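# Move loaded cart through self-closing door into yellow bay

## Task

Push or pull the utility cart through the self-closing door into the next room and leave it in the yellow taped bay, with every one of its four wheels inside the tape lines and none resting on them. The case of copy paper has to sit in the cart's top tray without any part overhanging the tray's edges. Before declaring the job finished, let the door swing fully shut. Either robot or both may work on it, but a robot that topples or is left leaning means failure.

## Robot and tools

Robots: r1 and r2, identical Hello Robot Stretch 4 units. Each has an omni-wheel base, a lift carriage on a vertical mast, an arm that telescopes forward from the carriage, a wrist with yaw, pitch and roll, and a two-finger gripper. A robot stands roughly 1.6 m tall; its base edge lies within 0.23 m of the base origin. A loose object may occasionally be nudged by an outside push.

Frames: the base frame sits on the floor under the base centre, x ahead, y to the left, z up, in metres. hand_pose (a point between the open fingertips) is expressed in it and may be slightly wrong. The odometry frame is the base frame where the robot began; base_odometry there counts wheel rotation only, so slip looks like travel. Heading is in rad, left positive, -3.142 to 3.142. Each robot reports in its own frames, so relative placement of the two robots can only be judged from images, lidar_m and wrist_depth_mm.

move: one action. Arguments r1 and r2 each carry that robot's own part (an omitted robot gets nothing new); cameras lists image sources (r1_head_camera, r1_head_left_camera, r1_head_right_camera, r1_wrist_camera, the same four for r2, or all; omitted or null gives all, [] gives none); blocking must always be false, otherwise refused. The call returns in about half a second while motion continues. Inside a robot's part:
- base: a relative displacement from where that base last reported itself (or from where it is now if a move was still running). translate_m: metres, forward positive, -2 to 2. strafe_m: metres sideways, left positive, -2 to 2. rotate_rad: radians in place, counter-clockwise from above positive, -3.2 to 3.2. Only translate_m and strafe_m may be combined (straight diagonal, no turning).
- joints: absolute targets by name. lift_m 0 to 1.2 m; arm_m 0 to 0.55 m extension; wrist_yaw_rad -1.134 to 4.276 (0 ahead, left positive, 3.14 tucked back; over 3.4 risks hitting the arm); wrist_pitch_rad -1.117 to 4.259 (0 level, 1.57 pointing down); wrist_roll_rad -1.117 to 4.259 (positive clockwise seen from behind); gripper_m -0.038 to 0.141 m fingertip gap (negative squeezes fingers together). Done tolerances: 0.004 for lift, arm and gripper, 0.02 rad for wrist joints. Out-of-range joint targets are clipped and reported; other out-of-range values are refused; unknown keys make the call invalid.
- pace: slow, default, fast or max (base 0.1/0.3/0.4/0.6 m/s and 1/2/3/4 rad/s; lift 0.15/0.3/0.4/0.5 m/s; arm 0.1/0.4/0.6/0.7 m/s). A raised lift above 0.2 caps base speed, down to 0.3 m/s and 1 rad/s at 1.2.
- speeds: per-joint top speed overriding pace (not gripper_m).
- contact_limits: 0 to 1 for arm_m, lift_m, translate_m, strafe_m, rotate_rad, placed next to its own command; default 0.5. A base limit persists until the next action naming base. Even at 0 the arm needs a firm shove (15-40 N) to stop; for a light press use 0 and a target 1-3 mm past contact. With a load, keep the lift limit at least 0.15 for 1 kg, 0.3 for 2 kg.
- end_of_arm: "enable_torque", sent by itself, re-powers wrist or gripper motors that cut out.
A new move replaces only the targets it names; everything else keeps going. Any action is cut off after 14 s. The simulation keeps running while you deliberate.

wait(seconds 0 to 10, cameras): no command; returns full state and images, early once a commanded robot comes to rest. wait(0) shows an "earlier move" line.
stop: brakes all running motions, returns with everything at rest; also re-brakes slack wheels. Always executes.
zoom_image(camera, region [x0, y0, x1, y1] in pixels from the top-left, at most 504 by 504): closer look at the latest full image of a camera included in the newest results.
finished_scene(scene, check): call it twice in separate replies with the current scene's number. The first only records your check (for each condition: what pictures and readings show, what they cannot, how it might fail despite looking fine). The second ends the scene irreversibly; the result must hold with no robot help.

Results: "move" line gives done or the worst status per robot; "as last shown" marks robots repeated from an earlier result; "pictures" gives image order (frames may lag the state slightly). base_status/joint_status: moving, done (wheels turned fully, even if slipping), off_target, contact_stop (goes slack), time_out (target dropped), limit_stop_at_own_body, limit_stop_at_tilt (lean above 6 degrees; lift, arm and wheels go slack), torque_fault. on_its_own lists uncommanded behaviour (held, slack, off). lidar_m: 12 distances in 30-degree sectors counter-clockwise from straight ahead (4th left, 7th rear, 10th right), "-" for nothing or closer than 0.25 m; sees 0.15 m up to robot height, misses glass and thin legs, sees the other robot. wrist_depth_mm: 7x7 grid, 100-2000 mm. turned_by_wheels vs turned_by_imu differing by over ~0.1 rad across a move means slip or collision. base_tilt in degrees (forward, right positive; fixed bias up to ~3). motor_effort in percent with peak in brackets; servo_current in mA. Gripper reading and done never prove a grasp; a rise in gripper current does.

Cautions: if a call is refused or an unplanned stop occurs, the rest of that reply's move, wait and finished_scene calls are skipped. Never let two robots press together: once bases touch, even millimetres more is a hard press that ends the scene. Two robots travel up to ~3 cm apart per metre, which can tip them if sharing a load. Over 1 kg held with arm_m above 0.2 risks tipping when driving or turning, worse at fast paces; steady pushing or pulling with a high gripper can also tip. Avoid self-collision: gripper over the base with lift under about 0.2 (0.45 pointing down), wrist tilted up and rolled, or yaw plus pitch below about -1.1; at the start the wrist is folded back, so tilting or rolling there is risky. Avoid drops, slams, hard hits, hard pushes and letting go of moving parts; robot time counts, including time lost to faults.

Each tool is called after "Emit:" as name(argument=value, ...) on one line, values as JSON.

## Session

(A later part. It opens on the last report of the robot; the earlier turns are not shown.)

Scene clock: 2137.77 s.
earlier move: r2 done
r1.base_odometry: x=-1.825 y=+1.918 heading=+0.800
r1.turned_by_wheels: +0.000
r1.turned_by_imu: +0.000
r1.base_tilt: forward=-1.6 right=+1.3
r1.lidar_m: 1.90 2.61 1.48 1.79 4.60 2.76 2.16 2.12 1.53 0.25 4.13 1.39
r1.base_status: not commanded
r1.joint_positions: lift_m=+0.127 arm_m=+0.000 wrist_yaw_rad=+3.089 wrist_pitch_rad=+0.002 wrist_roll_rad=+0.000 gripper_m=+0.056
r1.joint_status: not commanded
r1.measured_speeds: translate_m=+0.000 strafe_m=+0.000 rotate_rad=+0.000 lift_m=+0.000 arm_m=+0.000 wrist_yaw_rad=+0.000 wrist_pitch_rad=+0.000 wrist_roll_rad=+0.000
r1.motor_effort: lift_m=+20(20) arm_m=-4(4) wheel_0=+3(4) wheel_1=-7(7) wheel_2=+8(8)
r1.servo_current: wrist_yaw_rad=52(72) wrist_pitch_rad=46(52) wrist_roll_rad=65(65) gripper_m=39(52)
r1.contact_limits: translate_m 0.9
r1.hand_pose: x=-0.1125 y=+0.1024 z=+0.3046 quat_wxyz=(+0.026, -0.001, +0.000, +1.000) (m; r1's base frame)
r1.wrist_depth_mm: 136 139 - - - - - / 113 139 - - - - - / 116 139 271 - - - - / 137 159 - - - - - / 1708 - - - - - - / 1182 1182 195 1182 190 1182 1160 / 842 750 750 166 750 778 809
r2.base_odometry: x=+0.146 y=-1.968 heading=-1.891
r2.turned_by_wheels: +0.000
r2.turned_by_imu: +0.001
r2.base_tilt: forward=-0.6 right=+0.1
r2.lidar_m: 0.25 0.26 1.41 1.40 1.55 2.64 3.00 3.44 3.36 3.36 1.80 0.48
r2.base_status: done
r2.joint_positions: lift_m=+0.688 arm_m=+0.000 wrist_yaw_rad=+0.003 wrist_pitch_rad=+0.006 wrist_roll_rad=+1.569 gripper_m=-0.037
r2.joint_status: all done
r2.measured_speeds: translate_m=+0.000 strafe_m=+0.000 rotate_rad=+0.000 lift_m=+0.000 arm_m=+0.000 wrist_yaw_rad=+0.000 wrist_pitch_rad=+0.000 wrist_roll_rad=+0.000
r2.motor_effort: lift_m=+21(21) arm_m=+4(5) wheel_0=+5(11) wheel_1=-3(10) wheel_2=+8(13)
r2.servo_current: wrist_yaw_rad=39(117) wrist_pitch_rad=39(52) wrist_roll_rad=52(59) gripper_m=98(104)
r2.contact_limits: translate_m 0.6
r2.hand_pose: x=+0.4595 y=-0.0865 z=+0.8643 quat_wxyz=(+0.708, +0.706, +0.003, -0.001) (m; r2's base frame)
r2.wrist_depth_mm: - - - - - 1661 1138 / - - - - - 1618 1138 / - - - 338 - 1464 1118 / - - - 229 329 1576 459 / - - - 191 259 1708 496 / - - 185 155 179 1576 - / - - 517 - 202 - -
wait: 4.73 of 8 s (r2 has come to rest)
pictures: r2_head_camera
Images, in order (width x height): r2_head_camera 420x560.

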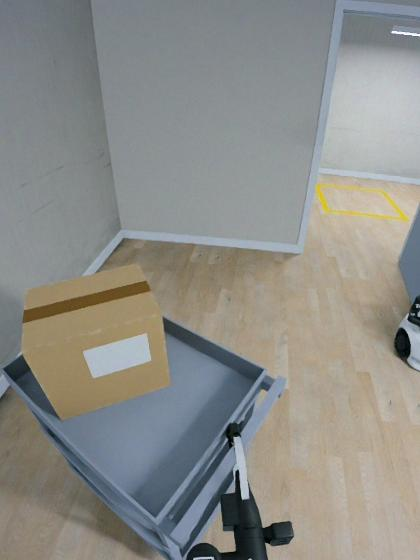

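Emit:
move(blocking=false, cameras=[], r2={"base": {"rotate_rad": 1.1}, "joints": {"wrist_yaw_rad": -1.1}, "speeds": {"wrist_yaw_rad": 0.8}, "pace": "slow", "contact_limits": {"rotate_rad": 0.6}})

Emit:
wait(seconds=4, cameras=["r2_head_camera"])

Scene clock: 2191.60 s.
move: r2 moving
r1.base_odometry: x=-1.825 y=+1.918 heading=+0.800
r1.turned_by_wheels: +0.000
r1.turned_by_imu: +0.000
r1.base_tilt: forward=-1.6 right=+1.2
r1.lidar_m: 1.88 2.60 1.50 1.78 4.58 2.78 2.16 2.12 1.53 0.25 4.12 1.39
r1.base_status: not commanded
r1.joint_positions: lift_m=+0.127 arm_m=+0.000 wrist_yaw_rad=+3.089 wrist_pitch_rad=+0.002 wrist_roll_rad=+0.000 gripper_m=+0.056
r1.joint_status: not commanded
r1.measured_speeds: translate_m=+0.000 strafe_m=+0.000 rotate_rad=+0.000 lift_m=+0.000 arm_m=+0.000 wrist_yaw_rad=+0.000 wrist_pitch_rad=+0.000 wrist_roll_rad=+0.000
r1.motor_effort: lift_m=+20(20) arm_m=-4(4) wheel_0=+3(4) wheel_1=-7(7) wheel_2=+8(8)
r1.servo_current: wrist_yaw_rad=65(65) wrist_pitch_rad=39(46) wrist_roll_rad=52(65) gripper_m=46(46)
r1.contact_limits: translate_m 0.9
r1.hand_pose: x=-0.1125 y=+0.1024 z=+0.3046 quat_wxyz=(+0.026, -0.001, +0.000, +1.000) (m; r1's base frame)
r1.wrist_depth_mm: 136 138 - - - - - / 113 139 - - - - - / 116 139 270 - - - - / 137 160 - - - - - / 1661 - - - - - - / 1205 1205 194 1182 190 1182 1160 / 831 750 759 167 741 778 809
r2.base_odometry: x=+0.146 y=-1.968 heading=-1.767
r2.turned_by_wheels: +0.124
r2.turned_by_imu: +0.122
r2.base_tilt: forward=-0.7 right=+0.1
r2.lidar_m: 0.25 0.30 1.39 1.40 1.70 2.99 3.04 3.71 3.35 3.39 1.80 0.45
r2.base_status: rotate_rad moving
r2.joint_positions: lift_m=+0.688 arm_m=+0.000 wrist_yaw_rad=-0.285 wrist_pitch_rad=+0.006 wrist_roll_rad=+1.569 gripper_m=-0.037
r2.joint_status: wrist_yaw_rad moving
r2.measured_speeds: translate_m=-0.006 strafe_m=-0.002 rotate_rad=+0.467 lift_m=+0.000 arm_m=+0.000 wrist_yaw_rad=-0.927 wrist_pitch_rad=+0.000 wrist_roll_rad=+0.003
r2.motor_effort: lift_m=+21(21) arm_m=+4(4) wheel_0=-1(4) wheel_1=-7(8) wheel_2=-6(7)
r2.servo_current: wrist_yaw_rad=332(553) wrist_pitch_rad=46(59) wrist_roll_rad=52(59) gripper_m=91(98)
r2.contact_limits: rotate_rad 0.6
r2.hand_pose: x=+0.4231 y=-0.1649 z=+0.8643 quat_wxyz=(+0.700, +0.700, -0.098, -0.102) (m; r2's base frame)
r2.wrist_depth_mm: - - - - - 1708 1160 / - - - - - 1618 1138 / - - - 347 - 1661 1182 / - - - 254 370 392 389 / - - - 201 287 1708 480 / - - - 161 177 1576 504 / - - 165 - 203 136 -
pictures: none
No camera images: "cameras" was empty.

Scene clock: 2193.70 s.
earlier move: r2 done
r1.base_odometry: x=-1.825 y=+1.918 heading=+0.800
r1.turned_by_wheels: +0.000
r1.turned_by_imu: +0.000
r1.base_tilt: forward=-1.6 right=+1.3
r1.lidar_m: 1.91 2.60 1.63 1.78 4.59 2.75 2.15 2.12 1.54 0.25 4.10 1.40
r1.base_status: not commanded
r1.joint_positions: lift_m=+0.127 arm_m=+0.000 wrist_yaw_rad=+3.089 wrist_pitch_rad=+0.002 wrist_roll_rad=+0.000 gripper_m=+0.056
r1.joint_status: not commanded
r1.measured_speeds: translate_m=+0.000 strafe_m=+0.000 rotate_rad=+0.000 lift_m=+0.000 arm_m=+0.000 wrist_yaw_rad=+0.000 wrist_pitch_rad=+0.000 wrist_roll_rad=+0.000
r1.motor_effort: lift_m=+20(20) arm_m=-4(4) wheel_0=+3(4) wheel_1=-7(7) wheel_2=+8(8)
r1.servo_current: wrist_yaw_rad=72(72) wrist_pitch_rad=46(52) wrist_roll_rad=52(78) gripper_m=33(46)
r1.contact_limits: translate_m 0.9
r1.hand_pose: x=-0.1125 y=+0.1024 z=+0.3046 quat_wxyz=(+0.026, -0.001, +0.000, +1.000) (m; r1's base frame)
r1.wrist_depth_mm: 137 138 - - - - - / 112 139 - - - - - / 116 140 270 - - - - / 137 159 - - - - - / 1708 - - - - - - / 1205 1205 194 1205 191 1160 1138 / 842 750 759 167 741 778 809
r2.base_odometry: x=+0.146 y=-1.968 heading=-0.792
r2.turned_by_wheels: +0.975
r2.turned_by_imu: +0.949
r2.base_tilt: forward=-0.7 right=+0.0
r2.lidar_m: 0.28 1.39 1.56 2.81 3.01 3.48 3.36 3.35 1.80 0.43 0.33 0.25
r2.base_status: done
r2.joint_positions: lift_m=+0.688 arm_m=+0.000 wrist_yaw_rad=-1.097 wrist_pitch_rad=+0.006 wrist_roll_rad=+1.569 gripper_m=-0.037
r2.joint_status: all done
r2.measured_speeds: translate_m=+0.000 strafe_m=+0.000 rotate_rad=+0.000 lift_m=+0.000 arm_m=+0.000 wrist_yaw_rad=+0.000 wrist_pitch_rad=+0.000 wrist_roll_rad=+0.000
r2.motor_effort: lift_m=+21(21) arm_m=+4(5) wheel_0=-1(11) wheel_1=-4(8) wheel_2=-2(13)
r2.servo_current: wrist_yaw_rad=46(553) wrist_pitch_rad=46(59) wrist_roll_rad=52(59) gripper_m=91(98)
r2.contact_limits: rotate_rad 0.6
r2.hand_pose: x=+0.2246 y=-0.2965 z=+0.8641 quat_wxyz=(+0.603, +0.604, -0.367, -0.371) (m; r2's base frame)
r2.wrist_depth_mm: - - - - - 1618 1138 / - - - 294 334 1464 1098 / - - - 229 312 1537 1160 / - - - 206 268 1708 508 / - - - 187 245 759 - / - - 185 166 180 - - / - - 433 - 211 - -
wait: 2.10 of 4 s (r2 has come to rest)
pictures: r2_head_camera
Images, in order (width x height): r2_head_camera 420x560.

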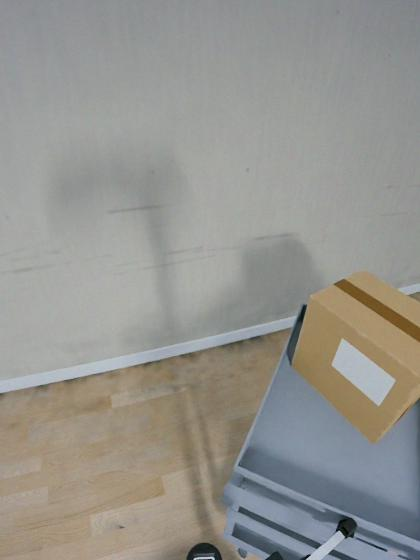

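Emit:
move(blocking=false, cameras=[], r2={"base": {"translate_m": -0.942, "strafe_m": 0.041}, "joints": {"wrist_yaw_rad": 0.0}, "speeds": {"wrist_yaw_rad": 0.12}, "pace": "slow", "contact_limits": {"translate_m": 0.6}})

Emit:
wait(seconds=5, cameras=[])

Emit:
wait(seconds=8, cameras=["r2_head_camera"])

Scene clock: 2223.30 s.
move: r2 moving
r1.base_odometry: x=-1.825 y=+1.918 heading=+0.800
r1.turned_by_wheels: +0.000
r1.turned_by_imu: +0.000
r1.base_tilt: forward=-1.6 right=+1.3
r1.lidar_m: 1.88 2.60 1.63 1.76 4.60 2.77 2.18 2.12 1.54 0.25 4.12 1.37
r1.base_status: not commanded
r1.joint_positions: lift_m=+0.127 arm_m=+0.000 wrist_yaw_rad=+3.089 wrist_pitch_rad=+0.002 wrist_roll_rad=+0.000 gripper_m=+0.056
r1.joint_status: not commanded
r1.measured_speeds: translate_m=+0.000 strafe_m=+0.000 rotate_rad=+0.000 lift_m=+0.000 arm_m=+0.000 wrist_yaw_rad=+0.000 wrist_pitch_rad=+0.000 wrist_roll_rad=+0.000
r1.motor_effort: lift_m=+20(20) arm_m=-4(4) wheel_0=+3(4) wheel_1=-6(7) wheel_2=+7(8)
r1.servo_current: wrist_yaw_rad=52(59) wrist_pitch_rad=39(46) wrist_roll_rad=59(59) gripper_m=46(46)
r1.contact_limits: translate_m 0.9
r1.hand_pose: x=-0.1125 y=+0.1024 z=+0.3046 quat_wxyz=(+0.026, -0.001, +0.000, +1.000) (m; r1's base frame)
r1.wrist_depth_mm: 137 139 - - - - - / 113 139 - - - - - / 116 139 270 - - - - / 137 159 - - - - - / 1708 - - - - - - / 1205 1205 194 1182 190 1138 1138 / 842 750 759 167 750 778 809
r2.base_odometry: x=+0.138 y=-1.959 heading=-0.793
r2.turned_by_wheels: +0.000
r2.turned_by_imu: +0.000
r2.base_tilt: forward=-0.7 right=+0.1
r2.lidar_m: 0.28 1.41 1.59 2.82 3.01 3.47 3.35 3.31 1.81 0.44 0.33 0.29
r2.base_status: translate_m moving; strafe_m moving
r2.joint_positions: lift_m=+0.688 arm_m=+0.000 wrist_yaw_rad=-1.051 wrist_pitch_rad=+0.006 wrist_roll_rad=+1.569 gripper_m=-0.037
r2.joint_status: wrist_yaw_rad moving
r2.measured_speeds: translate_m=-0.049 strafe_m=+0.002 rotate_rad=-0.003 lift_m=+0.000 arm_m=+0.000 wrist_yaw_rad=+0.127 wrist_pitch_rad=+0.000 wrist_roll_rad=+0.000
r2.motor_effort: lift_m=+21(21) arm_m=+4(4) wheel_0=-9(10) wheel_1=-5(7) wheel_2=+8(9)
r2.servo_current: wrist_yaw_rad=65(98) wrist_pitch_rad=46(52) wrist_roll_rad=46(52) gripper_m=91(98)
r2.contact_limits: translate_m 0.6
r2.hand_pose: x=+0.2382 y=-0.2937 z=+0.8641 quat_wxyz=(+0.611, +0.612, -0.353, -0.357) (m; r2's base frame)
r2.wrist_depth_mm: - - - 276 - 1661 1160 / - - - 249 332 334 1042 / - - - 223 297 1661 1182 / - - - 202 266 1661 530 / - - - 185 242 750 - / - - 184 166 180 - - / - 439 439 - 212 - -
pictures: none
No camera images: "cameras" was empty.

Scene clock: 2228.30 s.
earlier move: r2 moving
r1.base_odometry: x=-1.825 y=+1.918 heading=+0.800
r1.turned_by_wheels: +0.000
r1.turned_by_imu: +0.000
r1.base_tilt: forward=-1.6 right=+1.3
r1.lidar_m: 1.91 2.59 1.59 1.59 4.61 2.78 2.18 2.12 1.55 0.25 4.13 1.41
r1.base_status: not commanded
r1.joint_positions: lift_m=+0.127 arm_m=+0.000 wrist_yaw_rad=+3.089 wrist_pitch_rad=+0.002 wrist_roll_rad=+0.000 gripper_m=+0.056
r1.joint_status: not commanded
r1.measured_speeds: translate_m=+0.000 strafe_m=+0.000 rotate_rad=+0.000 lift_m=+0.000 arm_m=+0.000 wrist_yaw_rad=+0.000 wrist_pitch_rad=+0.000 wrist_roll_rad=+0.000
r1.motor_effort: lift_m=+20(20) arm_m=-4(4) wheel_0=+3(4) wheel_1=-6(7) wheel_2=+8(8)
r1.servo_current: wrist_yaw_rad=65(72) wrist_pitch_rad=46(52) wrist_roll_rad=33(65) gripper_m=33(46)
r1.contact_limits: translate_m 0.9
r1.hand_pose: x=-0.1125 y=+0.1024 z=+0.3046 quat_wxyz=(+0.026, -0.001, +0.000, +1.000) (m; r1's base frame)
r1.wrist_depth_mm: 136 138 - - - - - / 112 139 - - - - - / 117 140 268 - - - - / 137 159 - - - - - / 1661 - - - - - - / 1182 1205 195 1182 191 1182 1138 / 854 759 741 167 741 778 831
r2.base_odometry: x=-0.189 y=-1.597 heading=-0.792
r2.turned_by_wheels: +0.000
r2.turned_by_imu: +0.002
r2.base_tilt: forward=-0.7 right=+0.1
r2.lidar_m: 0.36 1.88 2.16 2.85 2.87 3.34 2.89 2.88 3.34 1.69 0.41 0.39
r2.base_status: translate_m moving; strafe_m moving
r2.joint_positions: lift_m=+0.688 arm_m=+0.000 wrist_yaw_rad=-0.449 wrist_pitch_rad=+0.006 wrist_roll_rad=+1.569 gripper_m=-0.037
r2.joint_status: wrist_yaw_rad moving
r2.measured_speeds: translate_m=-0.100 strafe_m=+0.005 rotate_rad=-0.006 lift_m=+0.000 arm_m=+0.000 wrist_yaw_rad=+0.120 wrist_pitch_rad=+0.000 wrist_roll_rad=+0.000
r2.motor_effort: lift_m=+21(21) arm_m=+4(4) wheel_0=-7(12) wheel_1=-5(8) wheel_2=+9(14)
r2.servo_current: wrist_yaw_rad=33(98) wrist_pitch_rad=46(52) wrist_roll_rad=39(72) gripper_m=91(98)
r2.contact_limits: translate_m 0.6
r2.hand_pose: x=+0.3927 y=-0.2040 z=+0.8641 quat_wxyz=(+0.689, +0.689, -0.155, -0.160) (m; r2's base frame)
r2.wrist_depth_mm: - - - 170 230 1537 1138 / - - - 170 230 1618 500 / - - 603 170 230 798 - / - - 466 230 231 831 - / - 504 488 170 231 831 - / - 530 186 171 178 - - / - - - - - - -
wait: 5.00 s; no rest
pictures: none
No camera images: "cameras" was empty.

Scene clock: 2233.50 s.
earlier move: r2 done
r1.base_odometry: x=-1.825 y=+1.918 heading=+0.800
r1.turned_by_wheels: +0.000
r1.turned_by_imu: +0.000
r1.base_tilt: forward=-1.6 right=+1.3
r1.lidar_m: 1.91 2.61 1.57 1.57 1.69 2.77 2.18 2.12 1.53 0.25 4.12 1.39
r1.base_status: not commanded
r1.joint_positions: lift_m=+0.127 arm_m=+0.000 wrist_yaw_rad=+3.089 wrist_pitch_rad=+0.002 wrist_roll_rad=+0.000 gripper_m=+0.056
r1.joint_status: not commanded
r1.measured_speeds: translate_m=+0.000 strafe_m=+0.000 rotate_rad=+0.000 lift_m=+0.000 arm_m=+0.000 wrist_yaw_rad=+0.000 wrist_pitch_rad=+0.000 wrist_roll_rad=+0.000
r1.motor_effort: lift_m=+20(20) arm_m=-4(4) wheel_0=+3(4) wheel_1=-6(7) wheel_2=+8(8)
r1.servo_current: wrist_yaw_rad=59(72) wrist_pitch_rad=46(59) wrist_roll_rad=59(72) gripper_m=46(52)
r1.contact_limits: translate_m 0.9
r1.hand_pose: x=-0.1125 y=+0.1024 z=+0.3046 quat_wxyz=(+0.026, -0.001, +0.000, +1.000) (m; r1's base frame)
r1.wrist_depth_mm: 136 138 - - - - - / 113 139 - - - - - / 116 139 270 - - - - / 137 159 - - - - - / 1661 - - - - - - / 1182 1205 195 1182 191 1182 1160 / 842 759 759 167 741 778 820
r2.base_odometry: x=-0.486 y=-1.269 heading=-0.792
r2.turned_by_wheels: +0.000
r2.turned_by_imu: +0.001
r2.base_tilt: forward=-0.6 right=+0.1
r2.lidar_m: 0.42 0.50 2.61 2.72 2.75 2.89 2.46 2.47 2.87 1.70 3.10 0.38
r2.base_status: done
r2.joint_positions: lift_m=+0.688 arm_m=+0.000 wrist_yaw_rad=+0.001 wrist_pitch_rad=+0.006 wrist_roll_rad=+1.569 gripper_m=-0.037
r2.joint_status: all done
r2.measured_speeds: translate_m=+0.000 strafe_m=+0.000 rotate_rad=+0.000 lift_m=+0.000 arm_m=+0.000 wrist_yaw_rad=+0.000 wrist_pitch_rad=+0.000 wrist_roll_rad=+0.000
r2.motor_effort: lift_m=+21(21) arm_m=+4(4) wheel_0=-2(12) wheel_1=-4(8) wheel_2=+7(14)
r2.servo_current: wrist_yaw_rad=46(98) wrist_pitch_rad=46(59) wrist_roll_rad=46(72) gripper_m=91(98)
r2.contact_limits: translate_m 0.6
r2.hand_pose: x=+0.4594 y=-0.0871 z=+0.8641 quat_wxyz=(+0.708, +0.707, +0.003, -0.002) (m; r2's base frame)
r2.wrist_depth_mm: - - 521 123 179 - - / - 455 439 128 187 - - / - 445 433 136 197 - - / - - 525 144 213 - - / - - 647 155 223 - - / - - 187 166 178 1576 - / - - - - - 1464 455
wait: 5.20 of 8 s (r2 has come to rest)
pictures: r2_head_camera
Images, in order (width x height): r2_head_camera 420x560.

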